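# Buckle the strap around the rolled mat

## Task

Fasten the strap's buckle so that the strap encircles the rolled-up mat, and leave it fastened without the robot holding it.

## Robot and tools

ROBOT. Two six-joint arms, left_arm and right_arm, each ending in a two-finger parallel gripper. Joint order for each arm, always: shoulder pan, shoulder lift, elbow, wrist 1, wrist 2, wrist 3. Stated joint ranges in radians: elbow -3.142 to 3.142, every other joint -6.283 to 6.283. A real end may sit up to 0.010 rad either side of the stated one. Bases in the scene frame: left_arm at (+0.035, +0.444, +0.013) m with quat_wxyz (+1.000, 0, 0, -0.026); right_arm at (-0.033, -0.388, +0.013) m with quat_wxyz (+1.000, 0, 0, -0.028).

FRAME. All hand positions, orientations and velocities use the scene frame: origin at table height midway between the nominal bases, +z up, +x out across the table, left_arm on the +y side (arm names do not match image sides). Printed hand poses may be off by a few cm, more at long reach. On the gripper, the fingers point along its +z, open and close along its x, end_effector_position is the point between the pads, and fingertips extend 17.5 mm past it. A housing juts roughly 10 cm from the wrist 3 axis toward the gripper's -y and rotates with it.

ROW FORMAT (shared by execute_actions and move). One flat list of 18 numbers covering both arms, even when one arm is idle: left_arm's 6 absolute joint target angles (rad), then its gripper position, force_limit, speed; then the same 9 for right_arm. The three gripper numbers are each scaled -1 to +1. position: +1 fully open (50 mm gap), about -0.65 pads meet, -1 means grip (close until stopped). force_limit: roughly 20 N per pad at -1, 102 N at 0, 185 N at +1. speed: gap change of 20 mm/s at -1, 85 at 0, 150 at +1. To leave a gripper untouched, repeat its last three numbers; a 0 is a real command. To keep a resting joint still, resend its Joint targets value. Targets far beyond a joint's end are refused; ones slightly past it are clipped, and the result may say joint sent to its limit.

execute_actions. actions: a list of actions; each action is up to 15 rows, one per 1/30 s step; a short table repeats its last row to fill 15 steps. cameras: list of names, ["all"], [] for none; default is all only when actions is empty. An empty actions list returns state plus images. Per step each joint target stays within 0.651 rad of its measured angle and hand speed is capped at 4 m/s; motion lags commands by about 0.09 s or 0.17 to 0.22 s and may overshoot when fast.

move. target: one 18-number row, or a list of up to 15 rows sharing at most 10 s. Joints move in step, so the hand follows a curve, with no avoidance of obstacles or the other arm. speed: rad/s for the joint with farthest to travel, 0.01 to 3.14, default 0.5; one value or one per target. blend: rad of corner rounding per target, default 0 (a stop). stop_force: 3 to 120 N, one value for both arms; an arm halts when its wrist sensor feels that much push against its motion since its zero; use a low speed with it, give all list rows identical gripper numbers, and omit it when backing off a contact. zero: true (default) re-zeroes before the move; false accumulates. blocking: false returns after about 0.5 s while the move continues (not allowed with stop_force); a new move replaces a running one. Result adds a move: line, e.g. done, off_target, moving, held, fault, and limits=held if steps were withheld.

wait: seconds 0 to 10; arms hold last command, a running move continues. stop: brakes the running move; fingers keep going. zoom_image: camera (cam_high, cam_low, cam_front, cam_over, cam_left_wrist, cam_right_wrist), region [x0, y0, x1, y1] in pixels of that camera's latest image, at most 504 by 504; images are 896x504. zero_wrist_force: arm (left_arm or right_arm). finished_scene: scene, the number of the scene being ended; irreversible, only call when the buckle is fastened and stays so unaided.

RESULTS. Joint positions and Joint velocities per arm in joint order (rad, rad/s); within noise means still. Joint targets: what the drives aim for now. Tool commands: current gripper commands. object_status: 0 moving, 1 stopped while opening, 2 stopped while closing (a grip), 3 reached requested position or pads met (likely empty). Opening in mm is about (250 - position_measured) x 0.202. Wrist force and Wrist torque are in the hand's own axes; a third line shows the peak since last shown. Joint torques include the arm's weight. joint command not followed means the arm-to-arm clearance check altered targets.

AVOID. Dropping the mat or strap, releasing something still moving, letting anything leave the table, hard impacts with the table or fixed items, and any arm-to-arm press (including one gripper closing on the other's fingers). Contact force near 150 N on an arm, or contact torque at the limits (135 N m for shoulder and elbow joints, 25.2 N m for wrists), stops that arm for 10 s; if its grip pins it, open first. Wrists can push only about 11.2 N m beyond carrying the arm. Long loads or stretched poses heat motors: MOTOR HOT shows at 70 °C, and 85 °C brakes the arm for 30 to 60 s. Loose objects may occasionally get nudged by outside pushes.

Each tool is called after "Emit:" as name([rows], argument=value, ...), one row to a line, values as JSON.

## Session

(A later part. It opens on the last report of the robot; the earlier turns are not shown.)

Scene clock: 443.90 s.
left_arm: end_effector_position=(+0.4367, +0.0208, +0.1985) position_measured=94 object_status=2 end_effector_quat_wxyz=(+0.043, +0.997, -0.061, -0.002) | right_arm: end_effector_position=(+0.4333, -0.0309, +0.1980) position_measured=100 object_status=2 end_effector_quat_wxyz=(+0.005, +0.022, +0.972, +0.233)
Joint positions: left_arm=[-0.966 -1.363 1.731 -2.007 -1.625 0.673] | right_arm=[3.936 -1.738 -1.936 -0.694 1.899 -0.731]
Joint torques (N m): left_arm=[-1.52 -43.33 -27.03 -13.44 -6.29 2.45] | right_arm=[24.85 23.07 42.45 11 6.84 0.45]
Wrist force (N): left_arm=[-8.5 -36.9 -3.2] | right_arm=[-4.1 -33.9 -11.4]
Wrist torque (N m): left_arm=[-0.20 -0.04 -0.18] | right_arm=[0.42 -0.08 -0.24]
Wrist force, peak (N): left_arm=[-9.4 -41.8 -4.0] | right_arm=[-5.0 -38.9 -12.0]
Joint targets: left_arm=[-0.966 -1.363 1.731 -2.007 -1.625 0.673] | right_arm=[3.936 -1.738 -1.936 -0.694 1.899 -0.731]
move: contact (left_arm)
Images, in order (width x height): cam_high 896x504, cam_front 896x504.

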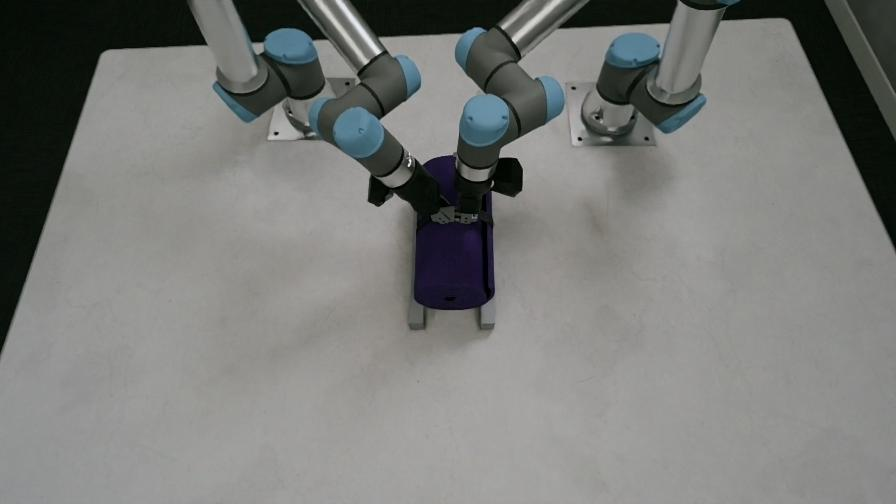

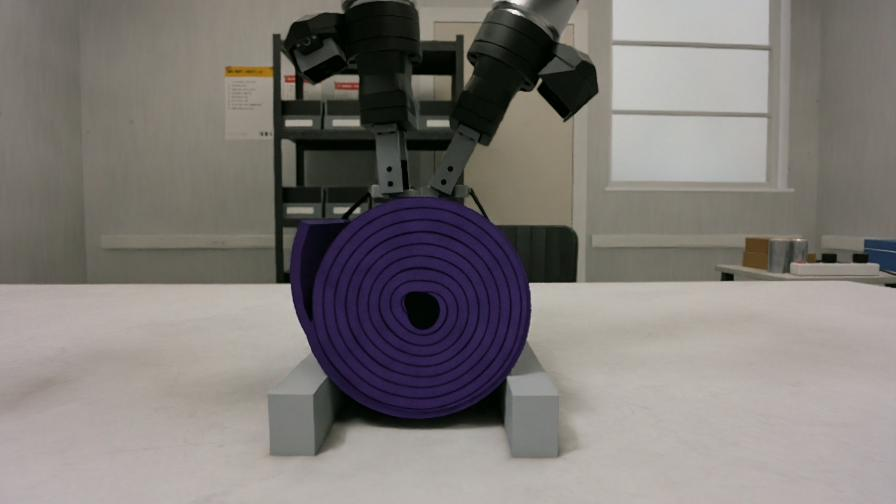

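Emit:
move([
  [-0.9598,-1.3735,1.7446,-2.0101,-1.6249,0.6791,-1,0.6,-1,3.936,-1.738,-1.9359,-0.6938,1.8987,-0.7313,-1,0.6,-1],
], speed=0.03, cameras=["cam_front","cam_high","cam_right_wrist"])

Emit:
zoom_image(camera="cam_front", region=[365, 175, 465, 215])

Emit:
zoom_image(camera="cam_high", region=[425, 195, 485, 230])

Emit:
zoom_image(camera="cam_right_wrist", region=[380, 190, 580, 340])

Scene clock: 450.60 s.
left_arm: end_effector_position=(+0.4365, +0.0272, +0.1984) position_measured=94 object_status=2 end_effector_quat_wxyz=(+0.043, +0.997, -0.061, -0.002) | right_arm: end_effector_position=(+0.4333, -0.0307, +0.1981) position_measured=100 object_status=2 end_effector_quat_wxyz=(+0.005, +0.021, +0.972, +0.233)
Joint positions: left_arm=[-0.96 -1.374 1.745 -2.01 -1.625 0.679] | right_arm=[3.936 -1.738 -1.936 -0.694 1.899 -0.731]
Joint torques (N m): left_arm=[3.67 -35.04 -27.17 -5.26 1.89 1.53] | right_arm=[-6.64 22.16 22.64 3.3 -1.22 0.48]
Wrist force (N): left_arm=[-1.2 -1.9 1.8] | right_arm=[2.0 -3.9 1.2]
Wrist torque (N m): left_arm=[-0.19 0.02 -0.28] | right_arm=[-0.30 -0.22 -0.44]
Wrist force, peak (N): left_arm=[-8.3 -37.5 -2.6] | right_arm=[-4.3 -34.9 -10.8]
Joint targets: left_arm=[-0.960 -1.374 1.745 -2.010 -1.625 0.679] | right_arm=[3.936 -1.738 -1.936 -0.694 1.899 -0.731]
move: done
Images, in order (width x height): cam_high 896x504, cam_front 896x504, cam_right_wrist 896x504.

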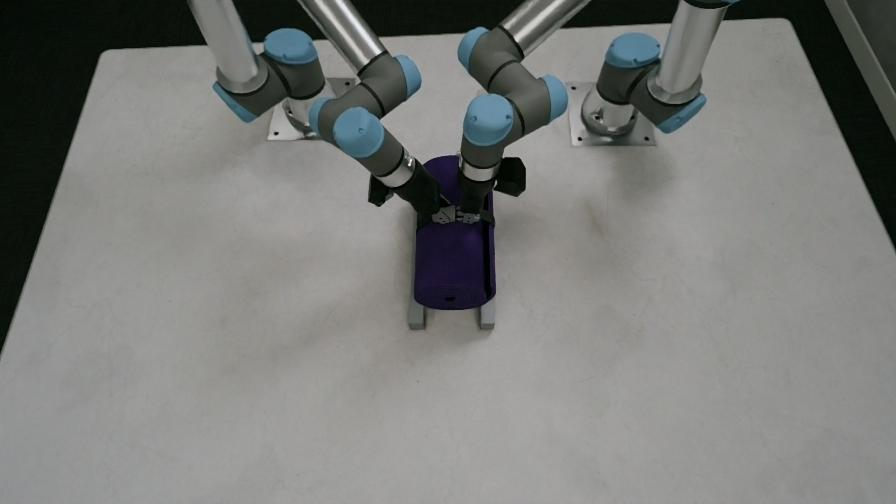

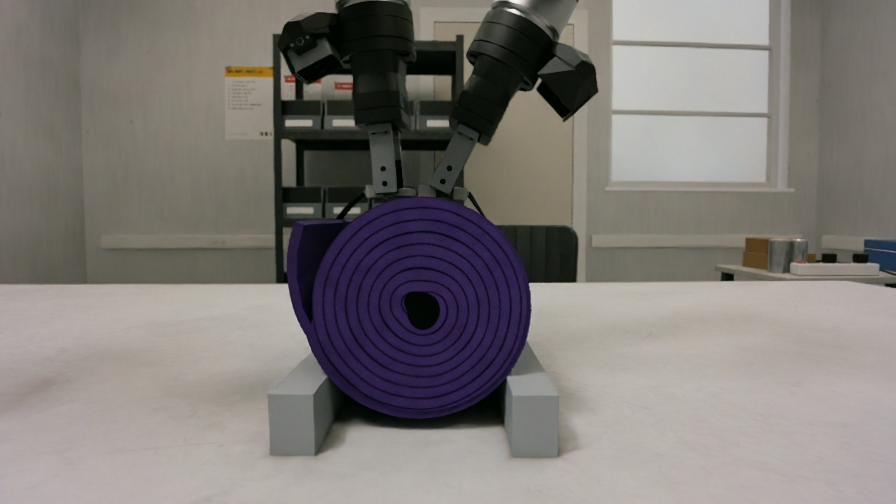

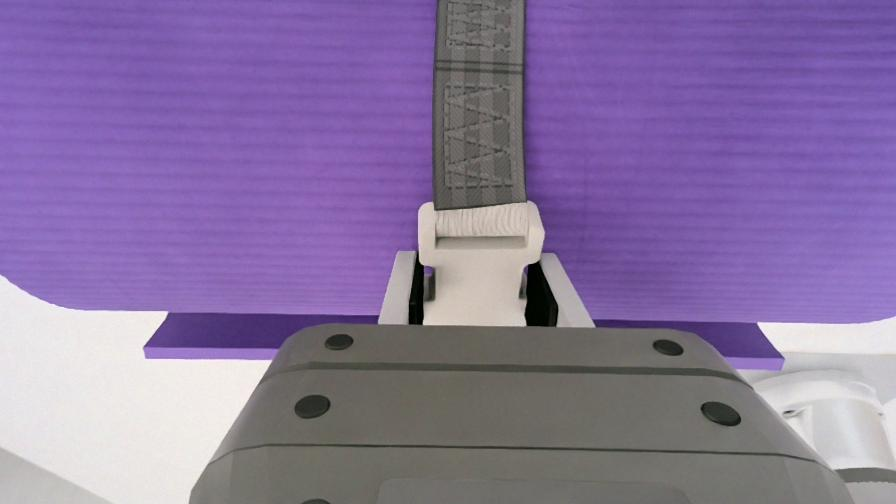

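Scaled by 5.040.

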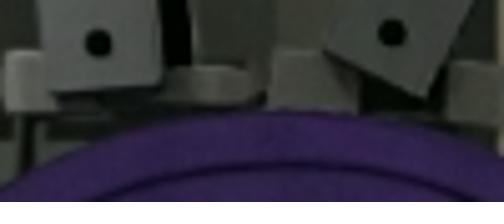

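Scaled by 8.400.

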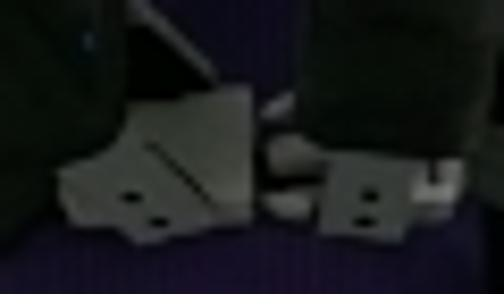

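Scaled by 2.520.

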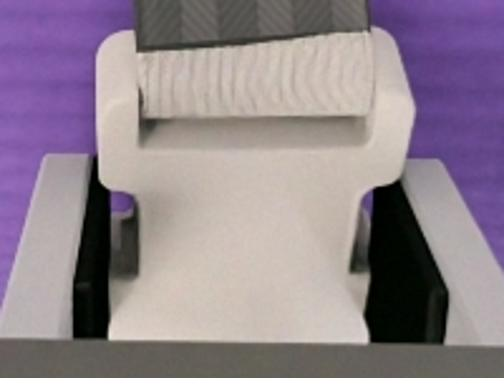

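Emit:
move([
  [-0.9621,-1.3751,1.7493,-2.0134,-1.6248,0.6768,-1,0.6,-1,3.936,-1.738,-1.9359,-0.6938,1.8987,-0.7313,-1,0.6,-1],
  [-0.9703,-1.3604,1.7308,-2.01,-1.6242,0.6686,-1,0.6,-1,3.936,-1.738,-1.9359,-0.6938,1.8987,-0.7313,-1,0.6,-1],
], speed=0.025, stop_force=15)

Emit:
move([
  [-0.9621,-1.3751,1.7493,-2.0134,-1.6248,0.6768,-1,0.6,-1,3.936,-1.738,-1.9359,-0.6938,1.8987,-0.7313,-1,0.6,-1],
  [-0.9621,-1.3772,1.7452,-2.0071,-1.6248,0.6768,-1,0.6,-1,3.936,-1.738,-1.9359,-0.6938,1.8987,-0.7313,-1,0.6,-1],
], speed=0.04)

Emit:
move([
  [-0.9703,-1.3625,1.7266,-2.0037,-1.6242,0.6686,-1,0.6,-1,3.936,-1.738,-1.9359,-0.6938,1.8987,-0.7313,-1,0.6,-1],
], speed=0.025, stop_force=15, cameras=["cam_front","cam_high"])

Emit:
zoom_image(camera="cam_front", region=[365, 175, 465, 215])

Emit:
zoom_image(camera="cam_high", region=[425, 195, 485, 230])

Scene clock: 469.43 s.
left_arm: end_effector_position=(+0.4352, +0.0238, +0.1975) position_measured=94 object_status=2 end_effector_quat_wxyz=(+0.043, +0.997, -0.061, -0.002) | right_arm: end_effector_position=(+0.4333, -0.0309, +0.1980) position_measured=100 object_status=2 end_effector_quat_wxyz=(+0.005, +0.022, +0.972, +0.233)
Joint positions: left_arm=[-0.965 -1.37 1.742 -2.012 -1.624 0.674] | right_arm=[3.936 -1.738 -1.936 -0.694 1.899 -0.731]
Joint torques (N m): left_arm=[4.83 -44.2 -21.22 -8.49 -4.05 2.65] | right_arm=[13.47 22.76 35.8 7.86 5.7 0.46]
Wrist force (N): left_arm=[-1.9 -15.8 1.0] | right_arm=[1.8 -17.3 -4.6]
Wrist torque (N m): left_arm=[-0.22 -0.04 -0.33] | right_arm=[-0.46 -0.24 -0.33]
Wrist force, peak (N): left_arm=[-2.1 -20.4 1.3] | right_arm=[1.6 -21.4 -5.8]
Joint targets: left_arm=[-0.965 -1.370 1.742 -2.012 -1.624 0.674] | right_arm=[3.936 -1.738 -1.936 -0.694 1.899 -0.731]
move: contact (left_arm); path passed 1 of 2 targets; left_arm: the elbow is farthest, 0.012 rad from its target

Scene clock: 470.43 s.
left_arm: end_effector_position=(+0.4351, +0.0272, +0.2000) position_measured=94 object_status=2 end_effector_quat_wxyz=(+0.043, +0.997, -0.061, -0.002) | right_arm: end_effector_position=(+0.4333, -0.0308, +0.1981) position_measured=100 object_status=2 end_effector_quat_wxyz=(+0.005, +0.021, +0.972, +0.233)
Joint positions: left_arm=[-0.962 -1.377 1.745 -2.007 -1.625 0.677] | right_arm=[3.936 -1.738 -1.936 -0.694 1.899 -0.731]
Joint torques (N m): left_arm=[4.38 -34.46 -19.69 -4.8 -1.78 0.61] | right_arm=[-5.71 22.45 24.44 3.16 -1.29 0.53]
Wrist force (N): left_arm=[-1.2 -2.2 2.1] | right_arm=[1.1 -5.0 1.3]
Wrist torque (N m): left_arm=[-0.22 0.03 -0.28] | right_arm=[-0.47 -0.09 -0.44]
Wrist force, peak (N): left_arm=[-1.5 -15.6 2.0] | right_arm=[1.5 -17.7 -3.8]
Joint targets: left_arm=[-0.962 -1.377 1.745 -2.007 -1.625 0.677] | right_arm=[3.936 -1.738 -1.936 -0.694 1.899 -0.731]
move: done

Scene clock: 471.77 s.
left_arm: end_effector_position=(+0.4352, +0.0228, +0.1999) position_measured=94 object_status=2 end_effector_quat_wxyz=(+0.043, +0.997, -0.061, -0.002) | right_arm: end_effector_position=(+0.4334, -0.0309, +0.1980) position_measured=100 object_status=2 end_effector_quat_wxyz=(+0.005, +0.022, +0.972, +0.233)
Joint positions: left_arm=[-0.966 -1.37 1.736 -2.005 -1.624 0.673] | right_arm=[3.936 -1.738 -1.936 -0.694 1.899 -0.731]
Joint torques (N m): left_arm=[5.97 -43.95 -21.76 -8.49 -3.95 2.57] | right_arm=[13.57 23.32 20.94 7.8 6 0.61]
Wrist force (N): left_arm=[-2.4 -16.3 1.0] | right_arm=[0.1 -19.3 -3.2]
Wrist torque (N m): left_arm=[-0.22 -0.01 -0.17] | right_arm=[-0.56 -0.07 -0.46]
Wrist force, peak (N): left_arm=[-2.8 -20.9 0.6] | right_arm=[0.8 -22.8 -6.1]
Joint targets: left_arm=[-0.966 -1.370 1.736 -2.005 -1.624 0.673] | right_arm=[3.936 -1.738 -1.936 -0.694 1.899 -0.731]
move: contact (left_arm)
Images, in order (width x height): cam_high 896x504, cam_front 896x504.

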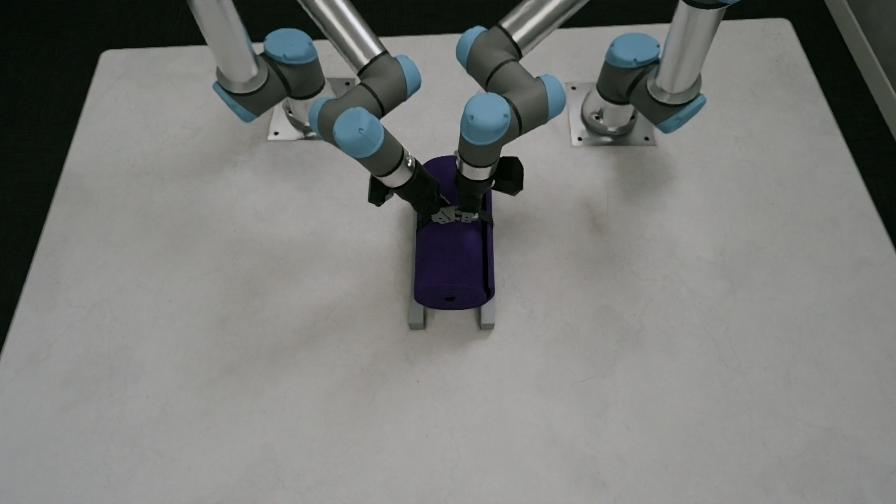

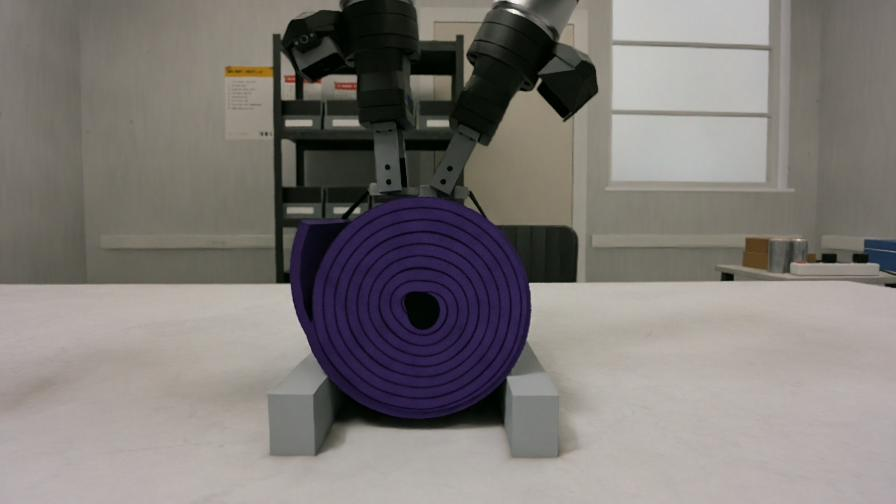

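Scaled by 5.040.

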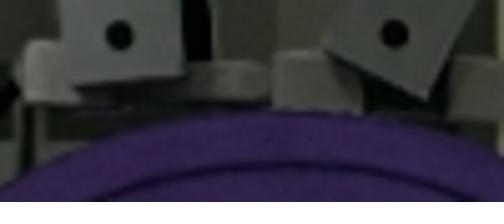

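Scaled by 8.400.

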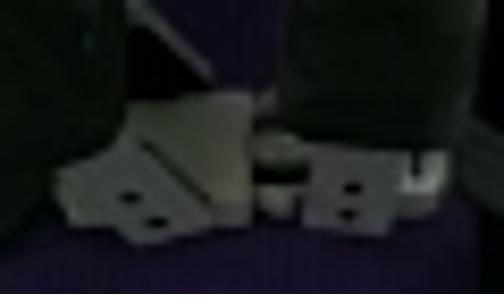

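Emit:
move([
  [-0.97583,-1.35999,1.71211,-1.95039,-1.59233,0.66487,-1,0.6,-1,3.936,-1.738,-1.9359,-0.6938,1.8987,-0.7313,-1,0.6,-1],
], speed=0.05)

Emit:
move([
  [-0.985,-1.3437,1.6914,-1.9462,-1.592,0.6557,-1,0.6,-1,3.936,-1.738,-1.9359,-0.6938,1.8987,-0.7313,-1,0.6,-1],
], speed=0.02, stop_force=35, cameras=["cam_front","cam_high"])

Emit:
zoom_image(camera="cam_front", region=[365, 175, 465, 215])

Emit:
zoom_image(camera="cam_high", region=[425, 195, 485, 230])

Scene clock: 491.93 s.
left_arm: end_effector_position=(+0.4360, +0.0269, +0.1993) position_measured=94 object_status=2 end_effector_quat_wxyz=(+0.017, +0.998, -0.061, -0.001) | right_arm: end_effector_position=(+0.4333, -0.0309, +0.1980) position_measured=100 object_status=2 end_effector_quat_wxyz=(+0.005, +0.021, +0.972, +0.233)
Joint positions: left_arm=[-0.976 -1.36 1.712 -1.95 -1.592 0.665] | right_arm=[3.936 -1.738 -1.936 -0.694 1.899 -0.731]
Joint torques (N m): left_arm=[-2.56 -35.68 -20.29 -4.79 -1.2 -1.93] | right_arm=[-6.39 23.35 23.69 5.33 -1.48 0.51]
Wrist force (N): left_arm=[-1.1 -2.4 2.0] | right_arm=[1.0 -5.5 1.4]
Wrist torque (N m): left_arm=[-0.26 0.00 -0.14] | right_arm=[-0.53 -0.11 -0.43]
Wrist force, peak (N): left_arm=[-2.4 -16.6 1.3] | right_arm=[0.0 -19.8 -3.1]
Joint targets: left_arm=[-0.976 -1.360 1.712 -1.950 -1.592 0.665] | right_arm=[3.936 -1.738 -1.936 -0.694 1.899 -0.731]
move: done

Scene clock: 493.63 s.
left_arm: end_effector_position=(+0.4360, +0.0205, +0.1994) position_measured=94 object_status=2 end_effector_quat_wxyz=(+0.017, +0.998, -0.061, -0.001) | right_arm: end_effector_position=(+0.4333, -0.0309, +0.1980) position_measured=100 object_status=2 end_effector_quat_wxyz=(+0.005, +0.022, +0.972, +0.233)
Joint positions: left_arm=[-0.982 -1.349 1.699 -1.947 -1.592 0.659] | right_arm=[3.936 -1.738 -1.936 -0.694 1.899 -0.731]
Joint torques (N m): left_arm=[-2.7 -44.06 -27.27 -12.96 -5.11 2.94] | right_arm=[22.34 23.1 39.66 11.23 9.18 0.6]
Wrist force (N): left_arm=[-3.6 -36.7 -0.8] | right_arm=[1.4 -36.1 -11.4]
Wrist torque (N m): left_arm=[-0.19 -0.01 -0.58] | right_arm=[-0.13 -0.26 -0.11]
Wrist force, peak (N): left_arm=[-3.6 -40.3 -0.8] | right_arm=[1.1 -39.1 -12.2]
Joint targets: left_arm=[-0.982 -1.349 1.699 -1.947 -1.592 0.659] | right_arm=[3.936 -1.738 -1.936 -0.694 1.899 -0.731]
move: contact (left_arm)
Images, in order (width x height): cam_high 896x504, cam_front 896x504.

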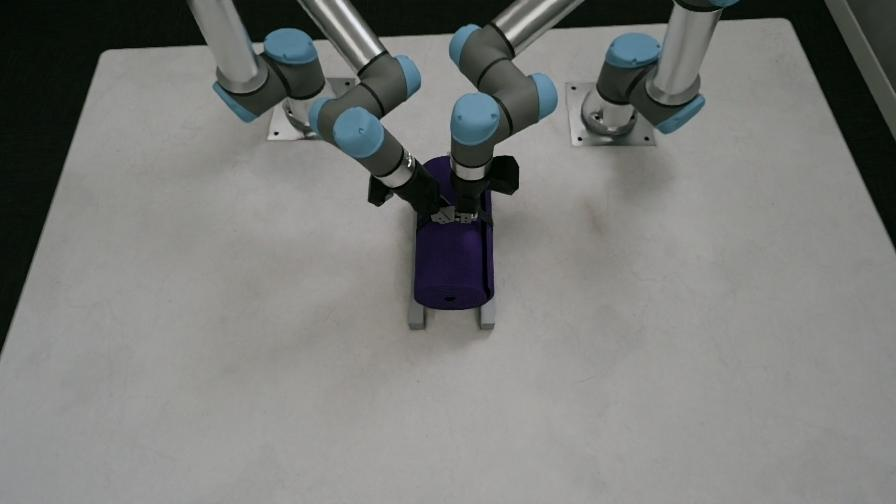

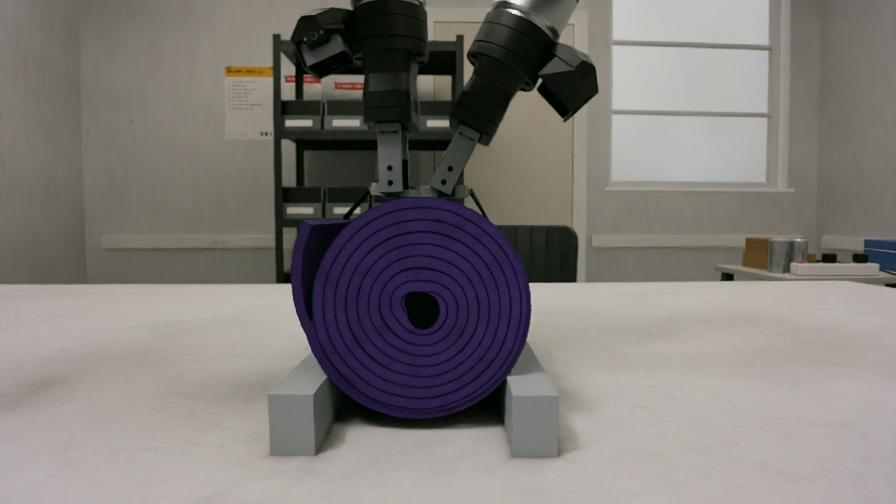

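Scaled by 5.040.

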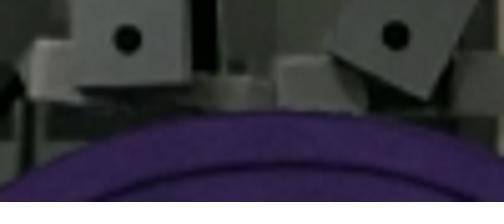

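Scaled by 8.400.

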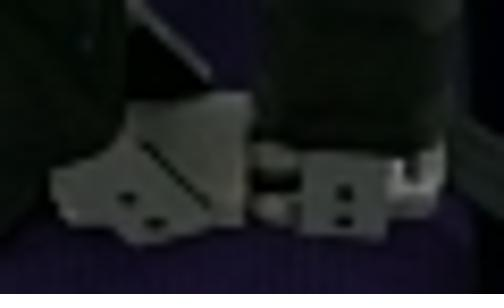

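Emit:
move([
  [-0.9607,-1.3768,1.7412,-2.0033,-1.6249,0.6782,-1,0.6,-1,3.936,-1.738,-1.9359,-0.6938,1.8987,-0.7313,-1,0.6,-1],
], speed=0.05)

Emit:
move([
  [-0.9699,-1.3605,1.7206,-1.9995,-1.6243,0.669,-1,0.6,-1,3.936,-1.738,-1.9359,-0.6938,1.8987,-0.7313,-1,0.6,-1],
], speed=0.025, stop_force=15)

Emit:
move([
  [-0.9607,-1.3768,1.7412,-2.0033,-1.6249,0.6782,-1,0.6,-1,3.936,-1.738,-1.9359,-0.6938,1.8987,-0.7313,-1,0.6,-1],
  [-0.9607,-1.3779,1.739,-2.0,-1.6249,0.6782,-1,0.6,-1,3.936,-1.738,-1.9359,-0.6938,1.8987,-0.7313,-1,0.6,-1],
], speed=0.05)

Emit:
move([
  [-0.9699,-1.3616,1.7184,-1.9962,-1.6243,0.669,-1,0.6,-1,3.936,-1.738,-1.9359,-0.6938,1.8987,-0.7313,-1,0.6,-1],
], speed=0.025, stop_force=15, cameras=["cam_front","cam_high"])

Emit:
zoom_image(camera="cam_front", region=[365, 175, 465, 215])

Emit:
zoom_image(camera="cam_high", region=[425, 195, 485, 230])

Scene clock: 505.67 s.
left_arm: end_effector_position=(+0.4359, +0.0272, +0.2011) position_measured=94 object_status=2 end_effector_quat_wxyz=(+0.044, +0.997, -0.061, -0.002) | right_arm: end_effector_position=(+0.4334, -0.0308, +0.1981) position_measured=100 object_status=2 end_effector_quat_wxyz=(+0.005, +0.021, +0.972, +0.233)
Joint positions: left_arm=[-0.961 -1.377 1.741 -2.004 -1.625 0.678] | right_arm=[3.936 -1.738 -1.936 -0.694 1.899 -0.731]
Joint torques (N m): left_arm=[-4.02 -33.07 -31.04 -1.04 1.43 0.63] | right_arm=[-7.13 23.4 17.77 3.21 -1.6 0.48]
Wrist force (N): left_arm=[-0.8 -2.4 2.1] | right_arm=[-0.2 -6.9 1.6]
Wrist torque (N m): left_arm=[-0.25 -0.04 -0.28] | right_arm=[-0.74 0.09 -0.44]
Wrist force, peak (N): left_arm=[-3.8 -37.0 -1.2] | right_arm=[1.0 -36.7 -10.8]
Joint targets: left_arm=[-0.961 -1.377 1.741 -2.003 -1.625 0.678] | right_arm=[3.936 -1.738 -1.936 -0.694 1.899 -0.731]
move: done

Scene clock: 507.33 s.
left_arm: end_effector_position=(+0.4361, +0.0196, +0.2013) position_measured=94 object_status=2 end_effector_quat_wxyz=(+0.043, +0.997, -0.061, -0.002) | right_arm: end_effector_position=(+0.4333, -0.0309, +0.1980) position_measured=100 object_status=2 end_effector_quat_wxyz=(+0.005, +0.022, +0.972, +0.233)
Joint positions: left_arm=[-0.968 -1.364 1.725 -2 -1.624 0.671] | right_arm=[3.936 -1.738 -1.936 -0.694 1.899 -0.731]
Joint torques (N m): left_arm=[6.52 -45.6 -19.89 -7.93 -4.24 2.43] | right_arm=[11.68 23.33 34.79 7.65 4.93 0.45]
Wrist force (N): left_arm=[-0.4 -14.1 1.7] | right_arm=[0.7 -18.0 -3.6]
Wrist torque (N m): left_arm=[-0.23 0.21 -0.17] | right_arm=[-0.89 0.37 -0.37]
Wrist force, peak (N): left_arm=[-0.7 -20.5 1.7] | right_arm=[1.3 -23.4 -7.4]
Joint targets: left_arm=[-0.968 -1.364 1.725 -2.000 -1.624 0.671] | right_arm=[3.936 -1.738 -1.936 -0.694 1.899 -0.731]
move: contact (left_arm)

Scene clock: 508.33 s.
left_arm: end_effector_position=(+0.4360, +0.0272, +0.2025) position_measured=94 object_status=2 end_effector_quat_wxyz=(+0.043, +0.997, -0.061, -0.002) | right_arm: end_effector_position=(+0.4333, -0.0308, +0.1981) position_measured=100 object_status=2 end_effector_quat_wxyz=(+0.005, +0.021, +0.972, +0.233)
Joint positions: left_arm=[-0.961 -1.378 1.739 -2 -1.625 0.678] | right_arm=[3.936 -1.738 -1.936 -0.694 1.899 -0.731]
Joint torques (N m): left_arm=[-6.46 -37.24 -21.1 -3.57 -1.51 -1.86] | right_arm=[-6.03 23.18 25.86 3.29 -1.59 0.46]
Wrist force (N): left_arm=[-1.1 -2.4 2.0] | right_arm=[0.3 -6.6 0.9]
Wrist torque (N m): left_arm=[-0.24 -0.02 -0.28] | right_arm=[-0.77 0.08 -0.45]
Wrist force, peak (N): left_arm=[-0.3 -14.0 1.8] | right_arm=[0.6 -17.7 -3.8]
Joint targets: left_arm=[-0.961 -1.378 1.739 -2.000 -1.625 0.678] | right_arm=[3.936 -1.738 -1.936 -0.694 1.899 -0.731]
move: done

Scene clock: 509.60 s.
left_arm: end_effector_position=(+0.4361, +0.0227, +0.2025) position_measured=94 object_status=2 end_effector_quat_wxyz=(+0.043, +0.997, -0.061, -0.002) | right_arm: end_effector_position=(+0.4334, -0.0309, +0.1980) position_measured=100 object_status=2 end_effector_quat_wxyz=(+0.005, +0.022, +0.972, +0.233)
Joint positions: left_arm=[-0.965 -1.37 1.73 -1.998 -1.625 0.674] | right_arm=[3.936 -1.738 -1.936 -0.694 1.899 -0.731]
Joint torques (N m): left_arm=[5.63 -44.6 -22.11 -8.72 -4.11 2.52] | right_arm=[13.38 23.56 20.2 7.88 5.71 0.49]
Wrist force (N): left_arm=[-2.5 -17.4 0.2] | right_arm=[-0.1 -21.1 -5.6]
Wrist torque (N m): left_arm=[-0.29 -0.02 -0.15] | right_arm=[-1.01 0.15 -0.46]
Wrist force, peak (N): left_arm=[-2.3 -23.1 1.4] | right_arm=[-0.2 -25.9 -7.8]
Joint targets: left_arm=[-0.965 -1.370 1.730 -1.998 -1.625 0.674] | right_arm=[3.936 -1.738 -1.936 -0.694 1.899 -0.731]
move: contact (left_arm); left_arm: the elbow is farthest, 0.011 rad from its target
Images, in order (width x height): cam_high 896x504, cam_front 896x504.

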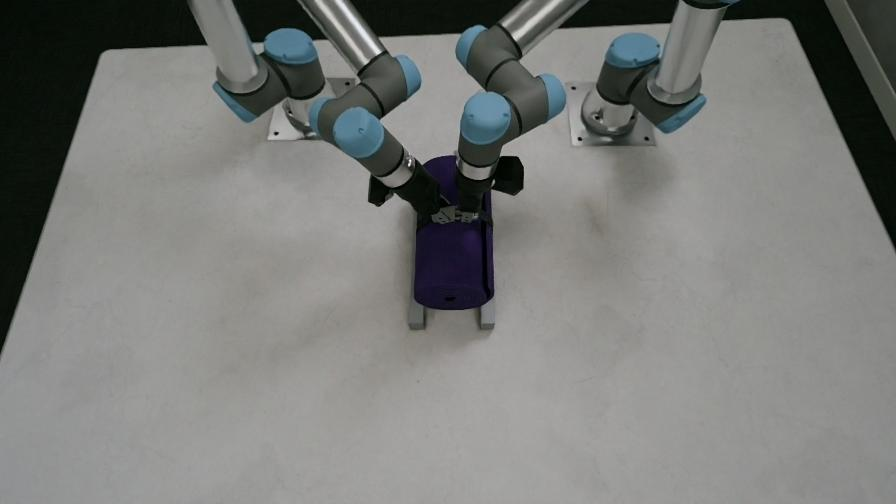

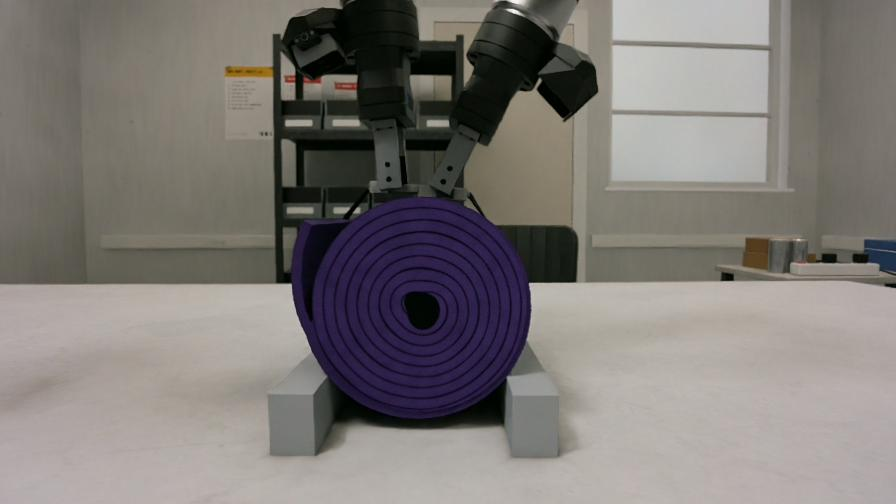

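Scaled by 5.040.

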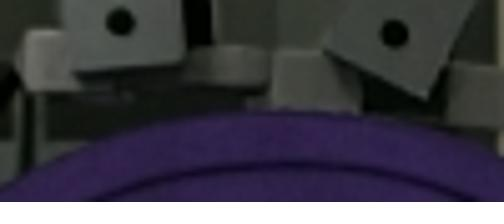

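Scaled by 8.400.

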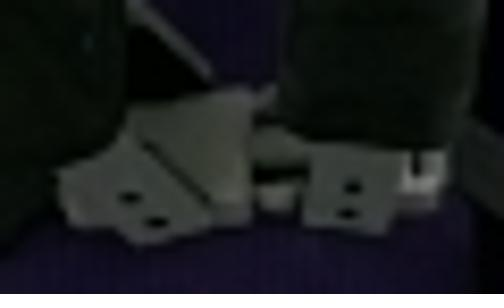

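Emit:
move([
  [-0.9607,-1.3779,1.739,-2.0,-1.6249,0.6782,-1,0.6,-1,3.936,-1.738,-1.9359,-0.6938,1.8987,-0.7313,-1,0.6,-1],
  [-0.9607,-1.3768,1.7412,-2.0033,-1.6249,0.6782,-1,0.6,-1,3.936,-1.738,-1.9359,-0.6938,1.8987,-0.7313,-1,0.6,-1],
], speed=0.05)

Emit:
move([
  [-0.9745,-1.3523,1.7103,-1.9976,-1.624,0.6644,-1,0.6,-1,3.936,-1.738,-1.9359,-0.6938,1.8987,-0.7313,-1,0.6,-1],
], speed=0.02, stop_force=22, cameras=["cam_front","cam_high"])

Emit:
zoom_image(camera="cam_front", region=[365, 175, 465, 215])

Emit:
zoom_image(camera="cam_high", region=[425, 195, 485, 230])

Scene clock: 517.07 s.
left_arm: end_effector_position=(+0.4360, +0.0272, +0.2011) position_measured=94 object_status=2 end_effector_quat_wxyz=(+0.043, +0.997, -0.061, -0.002) | right_arm: end_effector_position=(+0.4333, -0.0308, +0.1980) position_measured=100 object_status=2 end_effector_quat_wxyz=(+0.005, +0.021, +0.972, +0.233)
Joint positions: left_arm=[-0.961 -1.377 1.741 -2.004 -1.625 0.678] | right_arm=[3.936 -1.738 -1.936 -0.694 1.899 -0.731]
Joint torques (N m): left_arm=[0.9 -31.63 -26.67 -2.68 -1.75 0.21] | right_arm=[-6.76 23.92 19.82 3.23 -1.64 0.35]
Wrist force (N): left_arm=[-1.0 -2.3 2.2] | right_arm=[-0.5 -6.9 2.3]
Wrist torque (N m): left_arm=[-0.24 0.00 -0.28] | right_arm=[-0.70 0.08 -0.44]
Wrist force, peak (N): left_arm=[-1.9 -17.8 1.8] | right_arm=[-0.8 -22.0 -4.4]
Joint targets: left_arm=[-0.961 -1.377 1.741 -2.003 -1.625 0.678] | right_arm=[3.936 -1.738 -1.936 -0.694 1.899 -0.731]
move: done

Scene clock: 519.00 s.
left_arm: end_effector_position=(+0.4362, +0.0184, +0.2013) position_measured=94 object_status=2 end_effector_quat_wxyz=(+0.043, +0.997, -0.061, -0.002) | right_arm: end_effector_position=(+0.4333, -0.0309, +0.1980) position_measured=100 object_status=2 end_effector_quat_wxyz=(+0.005, +0.022, +0.972, +0.233)
Joint positions: left_arm=[-0.969 -1.362 1.723 -2 -1.624 0.67] | right_arm=[3.936 -1.738 -1.936 -0.694 1.899 -0.731]
Joint torques (N m): left_arm=[2.41 -44.93 -22.63 -9.05 -3.69 2.5] | right_arm=[14.62 23.52 33.75 8.8 5.94 0.36]
Wrist force (N): left_arm=[-1.9 -20.9 0.0] | right_arm=[1.1 -23.5 -6.8]
Wrist torque (N m): left_arm=[-0.17 0.46 -0.22] | right_arm=[-0.77 0.52 -0.23]
Wrist force, peak (N): left_arm=[-2.2 -26.8 -0.2] | right_arm=[0.7 -28.3 -7.9]
Joint targets: left_arm=[-0.969 -1.362 1.723 -2.000 -1.624 0.670] | right_arm=[3.936 -1.738 -1.936 -0.694 1.899 -0.731]
move: contact (left_arm); left_arm: the elbow is farthest, 0.013 rad from its target
Images, in order (width x height): cam_high 896x504, cam_front 896x504.

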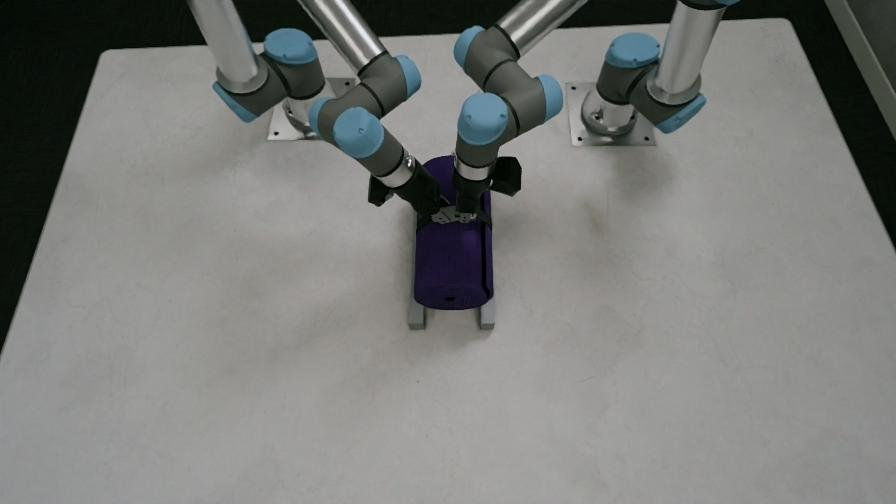

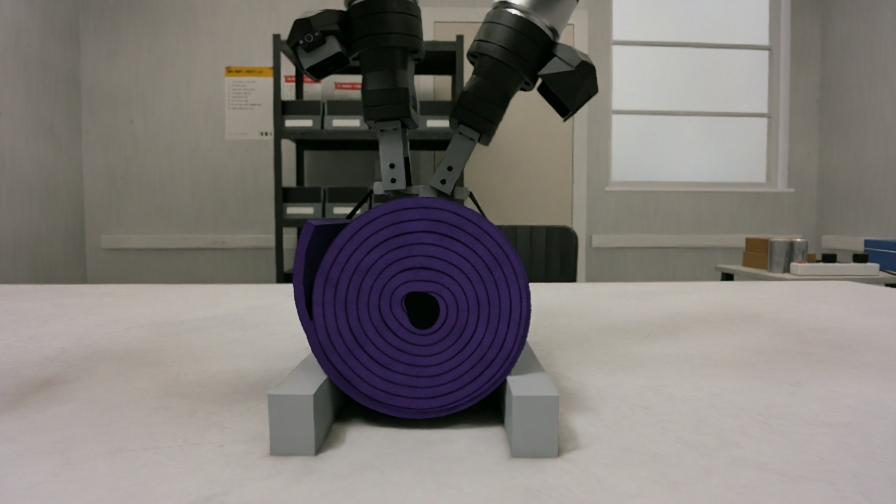

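Scaled by 5.040.

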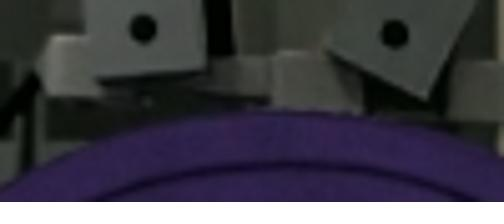

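Scaled by 8.400.

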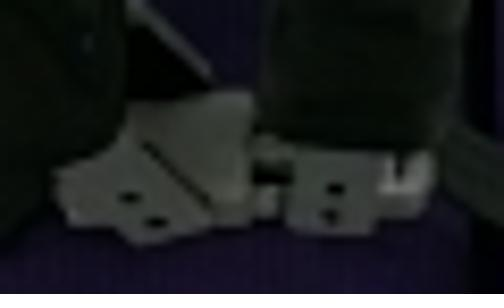

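Emit:
move([
  [-0.9837,-1.336,1.6897,-1.9938,-1.6234,0.6553,-1,0.6,-1,3.936,-1.738,-1.9359,-0.6938,1.8987,-0.7313,-1,0.6,-1],
], speed=0.02, stop_force=40, zero=false, cameras=["cam_front","cam_high"])

Emit:
zoom_image(camera="cam_front", region=[365, 175, 465, 215])

Emit:
zoom_image(camera="cam_high", region=[425, 195, 485, 230])

Scene clock: 525.97 s.
left_arm: end_effector_position=(+0.4362, +0.0078, +0.2014) position_measured=94 object_status=2 end_effector_quat_wxyz=(+0.043, +0.997, -0.061, -0.002) | right_arm: end_effector_position=(+0.4333, -0.0309, +0.1980) position_measured=100 object_status=2 end_effector_quat_wxyz=(+0.005, +0.022, +0.972, +0.233)
Joint positions: left_arm=[-0.979 -1.345 1.701 -1.996 -1.624 0.66] | right_arm=[3.936 -1.738 -1.936 -0.694 1.899 -0.731]
Joint torques (N m): left_arm=[-4.49 -47.4 -28.84 -12.93 -8.41 2.55] | right_arm=[13.26 23.57 37.71 10.38 4.42 0.38]
Wrist force (N): left_arm=[-1.9 -39.1 2.5] | right_arm=[1.6 -35.8 -15.2]
Wrist torque (N m): left_arm=[-0.23 0.76 -0.33] | right_arm=[-0.53 0.71 0.01]
Wrist force, peak (N): left_arm=[-3.4 -45.4 1.8] | right_arm=[0.8 -41.1 -18.9]
Joint targets: left_arm=[-0.979 -1.345 1.701 -1.996 -1.624 0.660] | right_arm=[3.936 -1.738 -1.936 -0.694 1.899 -0.731]
move: contact (left_arm); left_arm: the elbow is farthest, 0.011 rad from its target
Images, in order (width x height): cam_high 896x504, cam_front 896x504.

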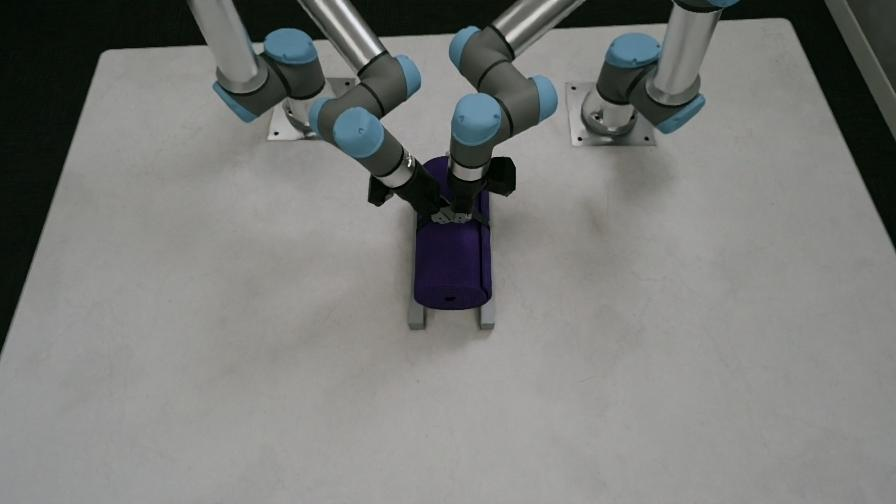

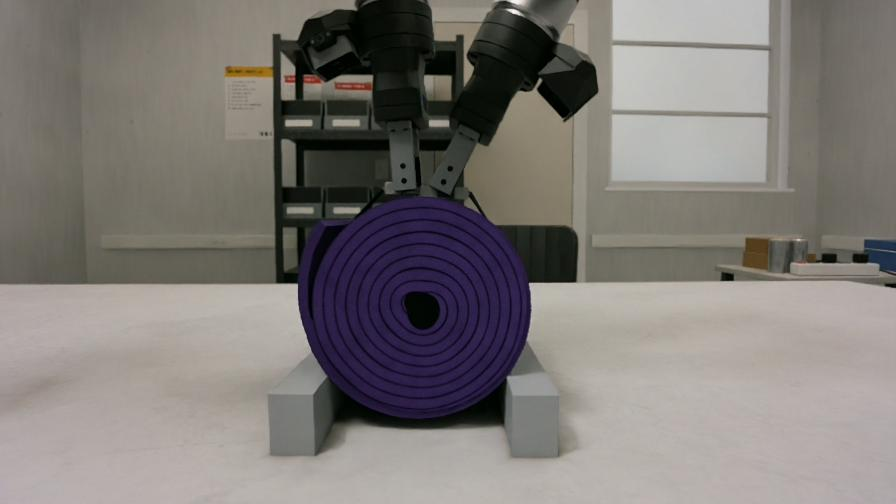

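Scaled by 5.040.

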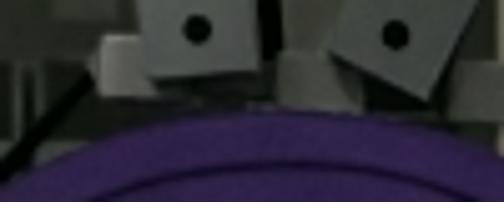

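Scaled by 8.400.

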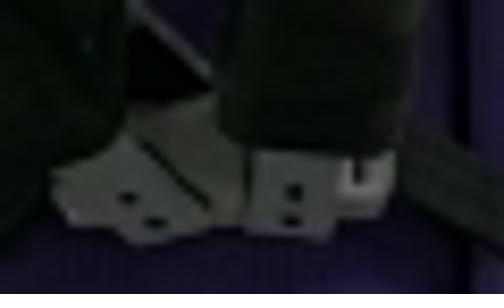

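Emit:
move(target=[-0.9776,-1.3475,1.7041,-1.9966,-1.6241,0.6614,-1,0.6,-1,3.936,-1.738,-1.9359,-0.6938,1.8987,-0.7313,-1,0.6,-1], speed=0.05)

Emit:
move([
  [-0.9776,-1.3475,1.7041,-1.9966,-1.6241,0.6614,1,0.6,-1,3.936,-1.738,-1.9359,-0.6938,1.8987,-0.7313,-1,0.6,-1],
  [-0.9776,-1.39,1.6206,-1.8706,-1.6241,0.6614,1,0.6,-1,3.936,-1.738,-1.9359,-0.6938,1.8987,-0.7313,-1,0.6,-1],
], speed=0.3, cameras=["cam_front","cam_high"])

Emit:
zoom_image(camera="cam_front", region=[365, 175, 465, 215])

Emit:
zoom_image(camera="cam_high", region=[425, 195, 485, 230])

Scene clock: 559.13 s.
left_arm: end_effector_position=(+0.4360, +0.0089, +0.2016) position_measured=94 object_status=2 end_effector_quat_wxyz=(+0.044, +0.997, -0.061, -0.002) | right_arm: end_effector_position=(+0.4334, -0.0309, +0.1981) position_measured=100 object_status=2 end_effector_quat_wxyz=(+0.005, +0.021, +0.972, +0.233)
Joint positions: left_arm=[-0.978 -1.348 1.704 -1.997 -1.624 0.661] | right_arm=[3.936 -1.738 -1.936 -0.694 1.899 -0.731]
Joint torques (N m): left_arm=[1.88 -44.51 -22.67 -6.43 -5.19 2.45] | right_arm=[10.88 23.99 36.73 7.43 3.2 0.32]
Wrist force (N): left_arm=[3.3 -16.3 4.0] | right_arm=[5.9 -16.9 -7.4]
Wrist torque (N m): left_arm=[-0.11 0.77 -0.47] | right_arm=[-0.85 0.76 -0.05]
Wrist force, peak (N): left_arm=[-1.4 -39.4 3.0] | right_arm=[1.3 -36.3 -15.2]
Joint targets: left_arm=[-0.978 -1.347 1.704 -1.997 -1.624 0.661] | right_arm=[3.936 -1.738 -1.936 -0.694 1.899 -0.731]
move: done

Scene clock: 561.13 s.
left_arm: end_effector_position=(+0.4342, +0.0119, +0.2524) position_measured=3 object_status=3 end_effector_quat_wxyz=(+0.044, +0.997, -0.061, -0.002) | right_arm: end_effector_position=(+0.4334, -0.0309, +0.1980) position_measured=100 object_status=2 end_effector_quat_wxyz=(+0.005, +0.022, +0.972, +0.233)
Joint positions: left_arm=[-0.978 -1.39 1.621 -1.871 -1.624 0.661] | right_arm=[3.936 -1.738 -1.936 -0.694 1.899 -0.731]
Joint torques (N m): left_arm=[7.32 -30.25 -24.44 -4.33 1.85 -0.64] | right_arm=[-6.58 24.16 17.59 3.41 3.16 0.35]
Wrist force (N): left_arm=[-1.1 -1.6 1.4] | right_arm=[-0.1 -4.5 2.5]
Wrist torque (N m): left_arm=[-0.15 0.00 -0.26] | right_arm=[-0.37 0.13 -0.44]
Wrist force, peak (N): left_arm=[3.2 -16.8 5.2] | right_arm=[1.1 -19.9 -4.3]
Joint targets: left_arm=[-0.978 -1.390 1.621 -1.871 -1.624 0.661] | right_arm=[3.936 -1.738 -1.936 -0.694 1.899 -0.731]
move: done
Images, in order (width x height): cam_high 896x504, cam_front 896x504.

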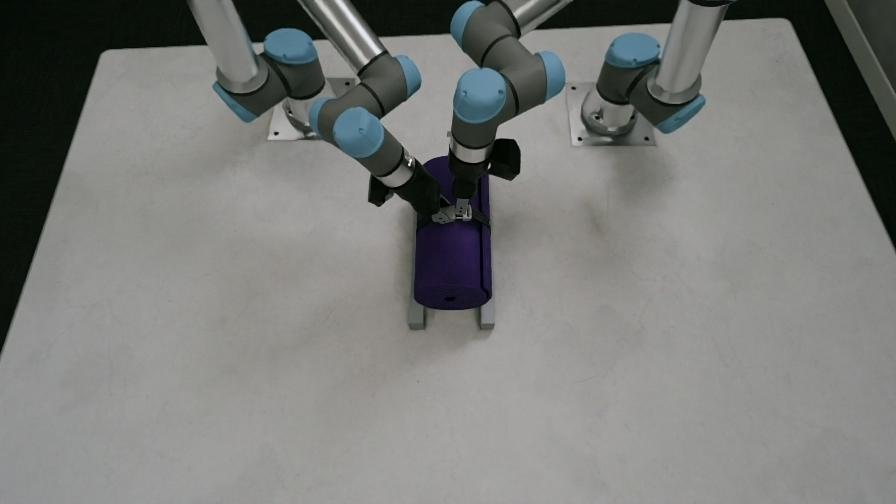

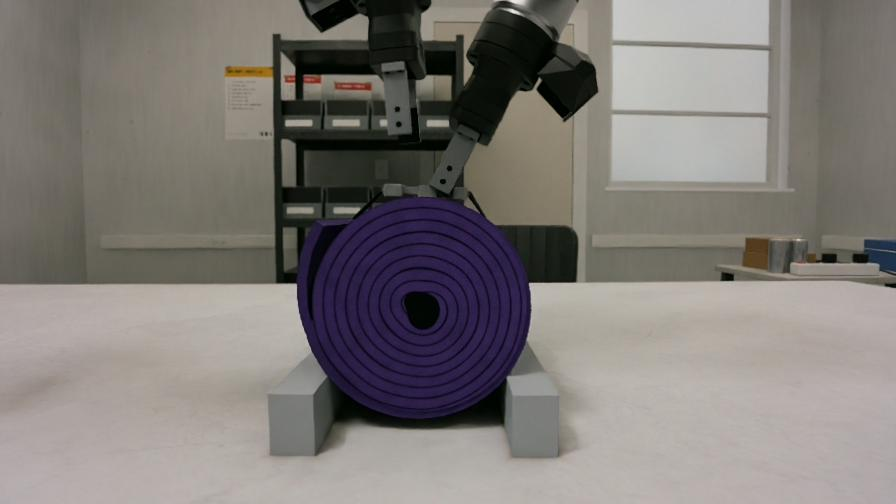

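Scaled by 5.040.

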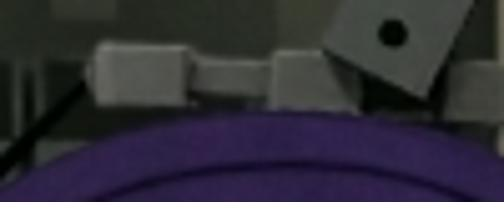

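Scaled by 8.400.

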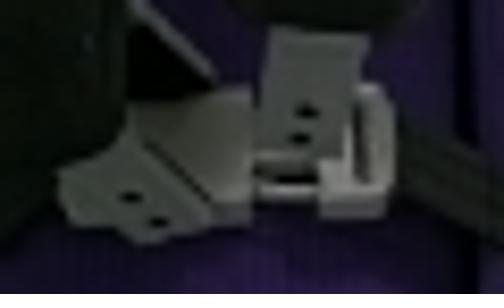

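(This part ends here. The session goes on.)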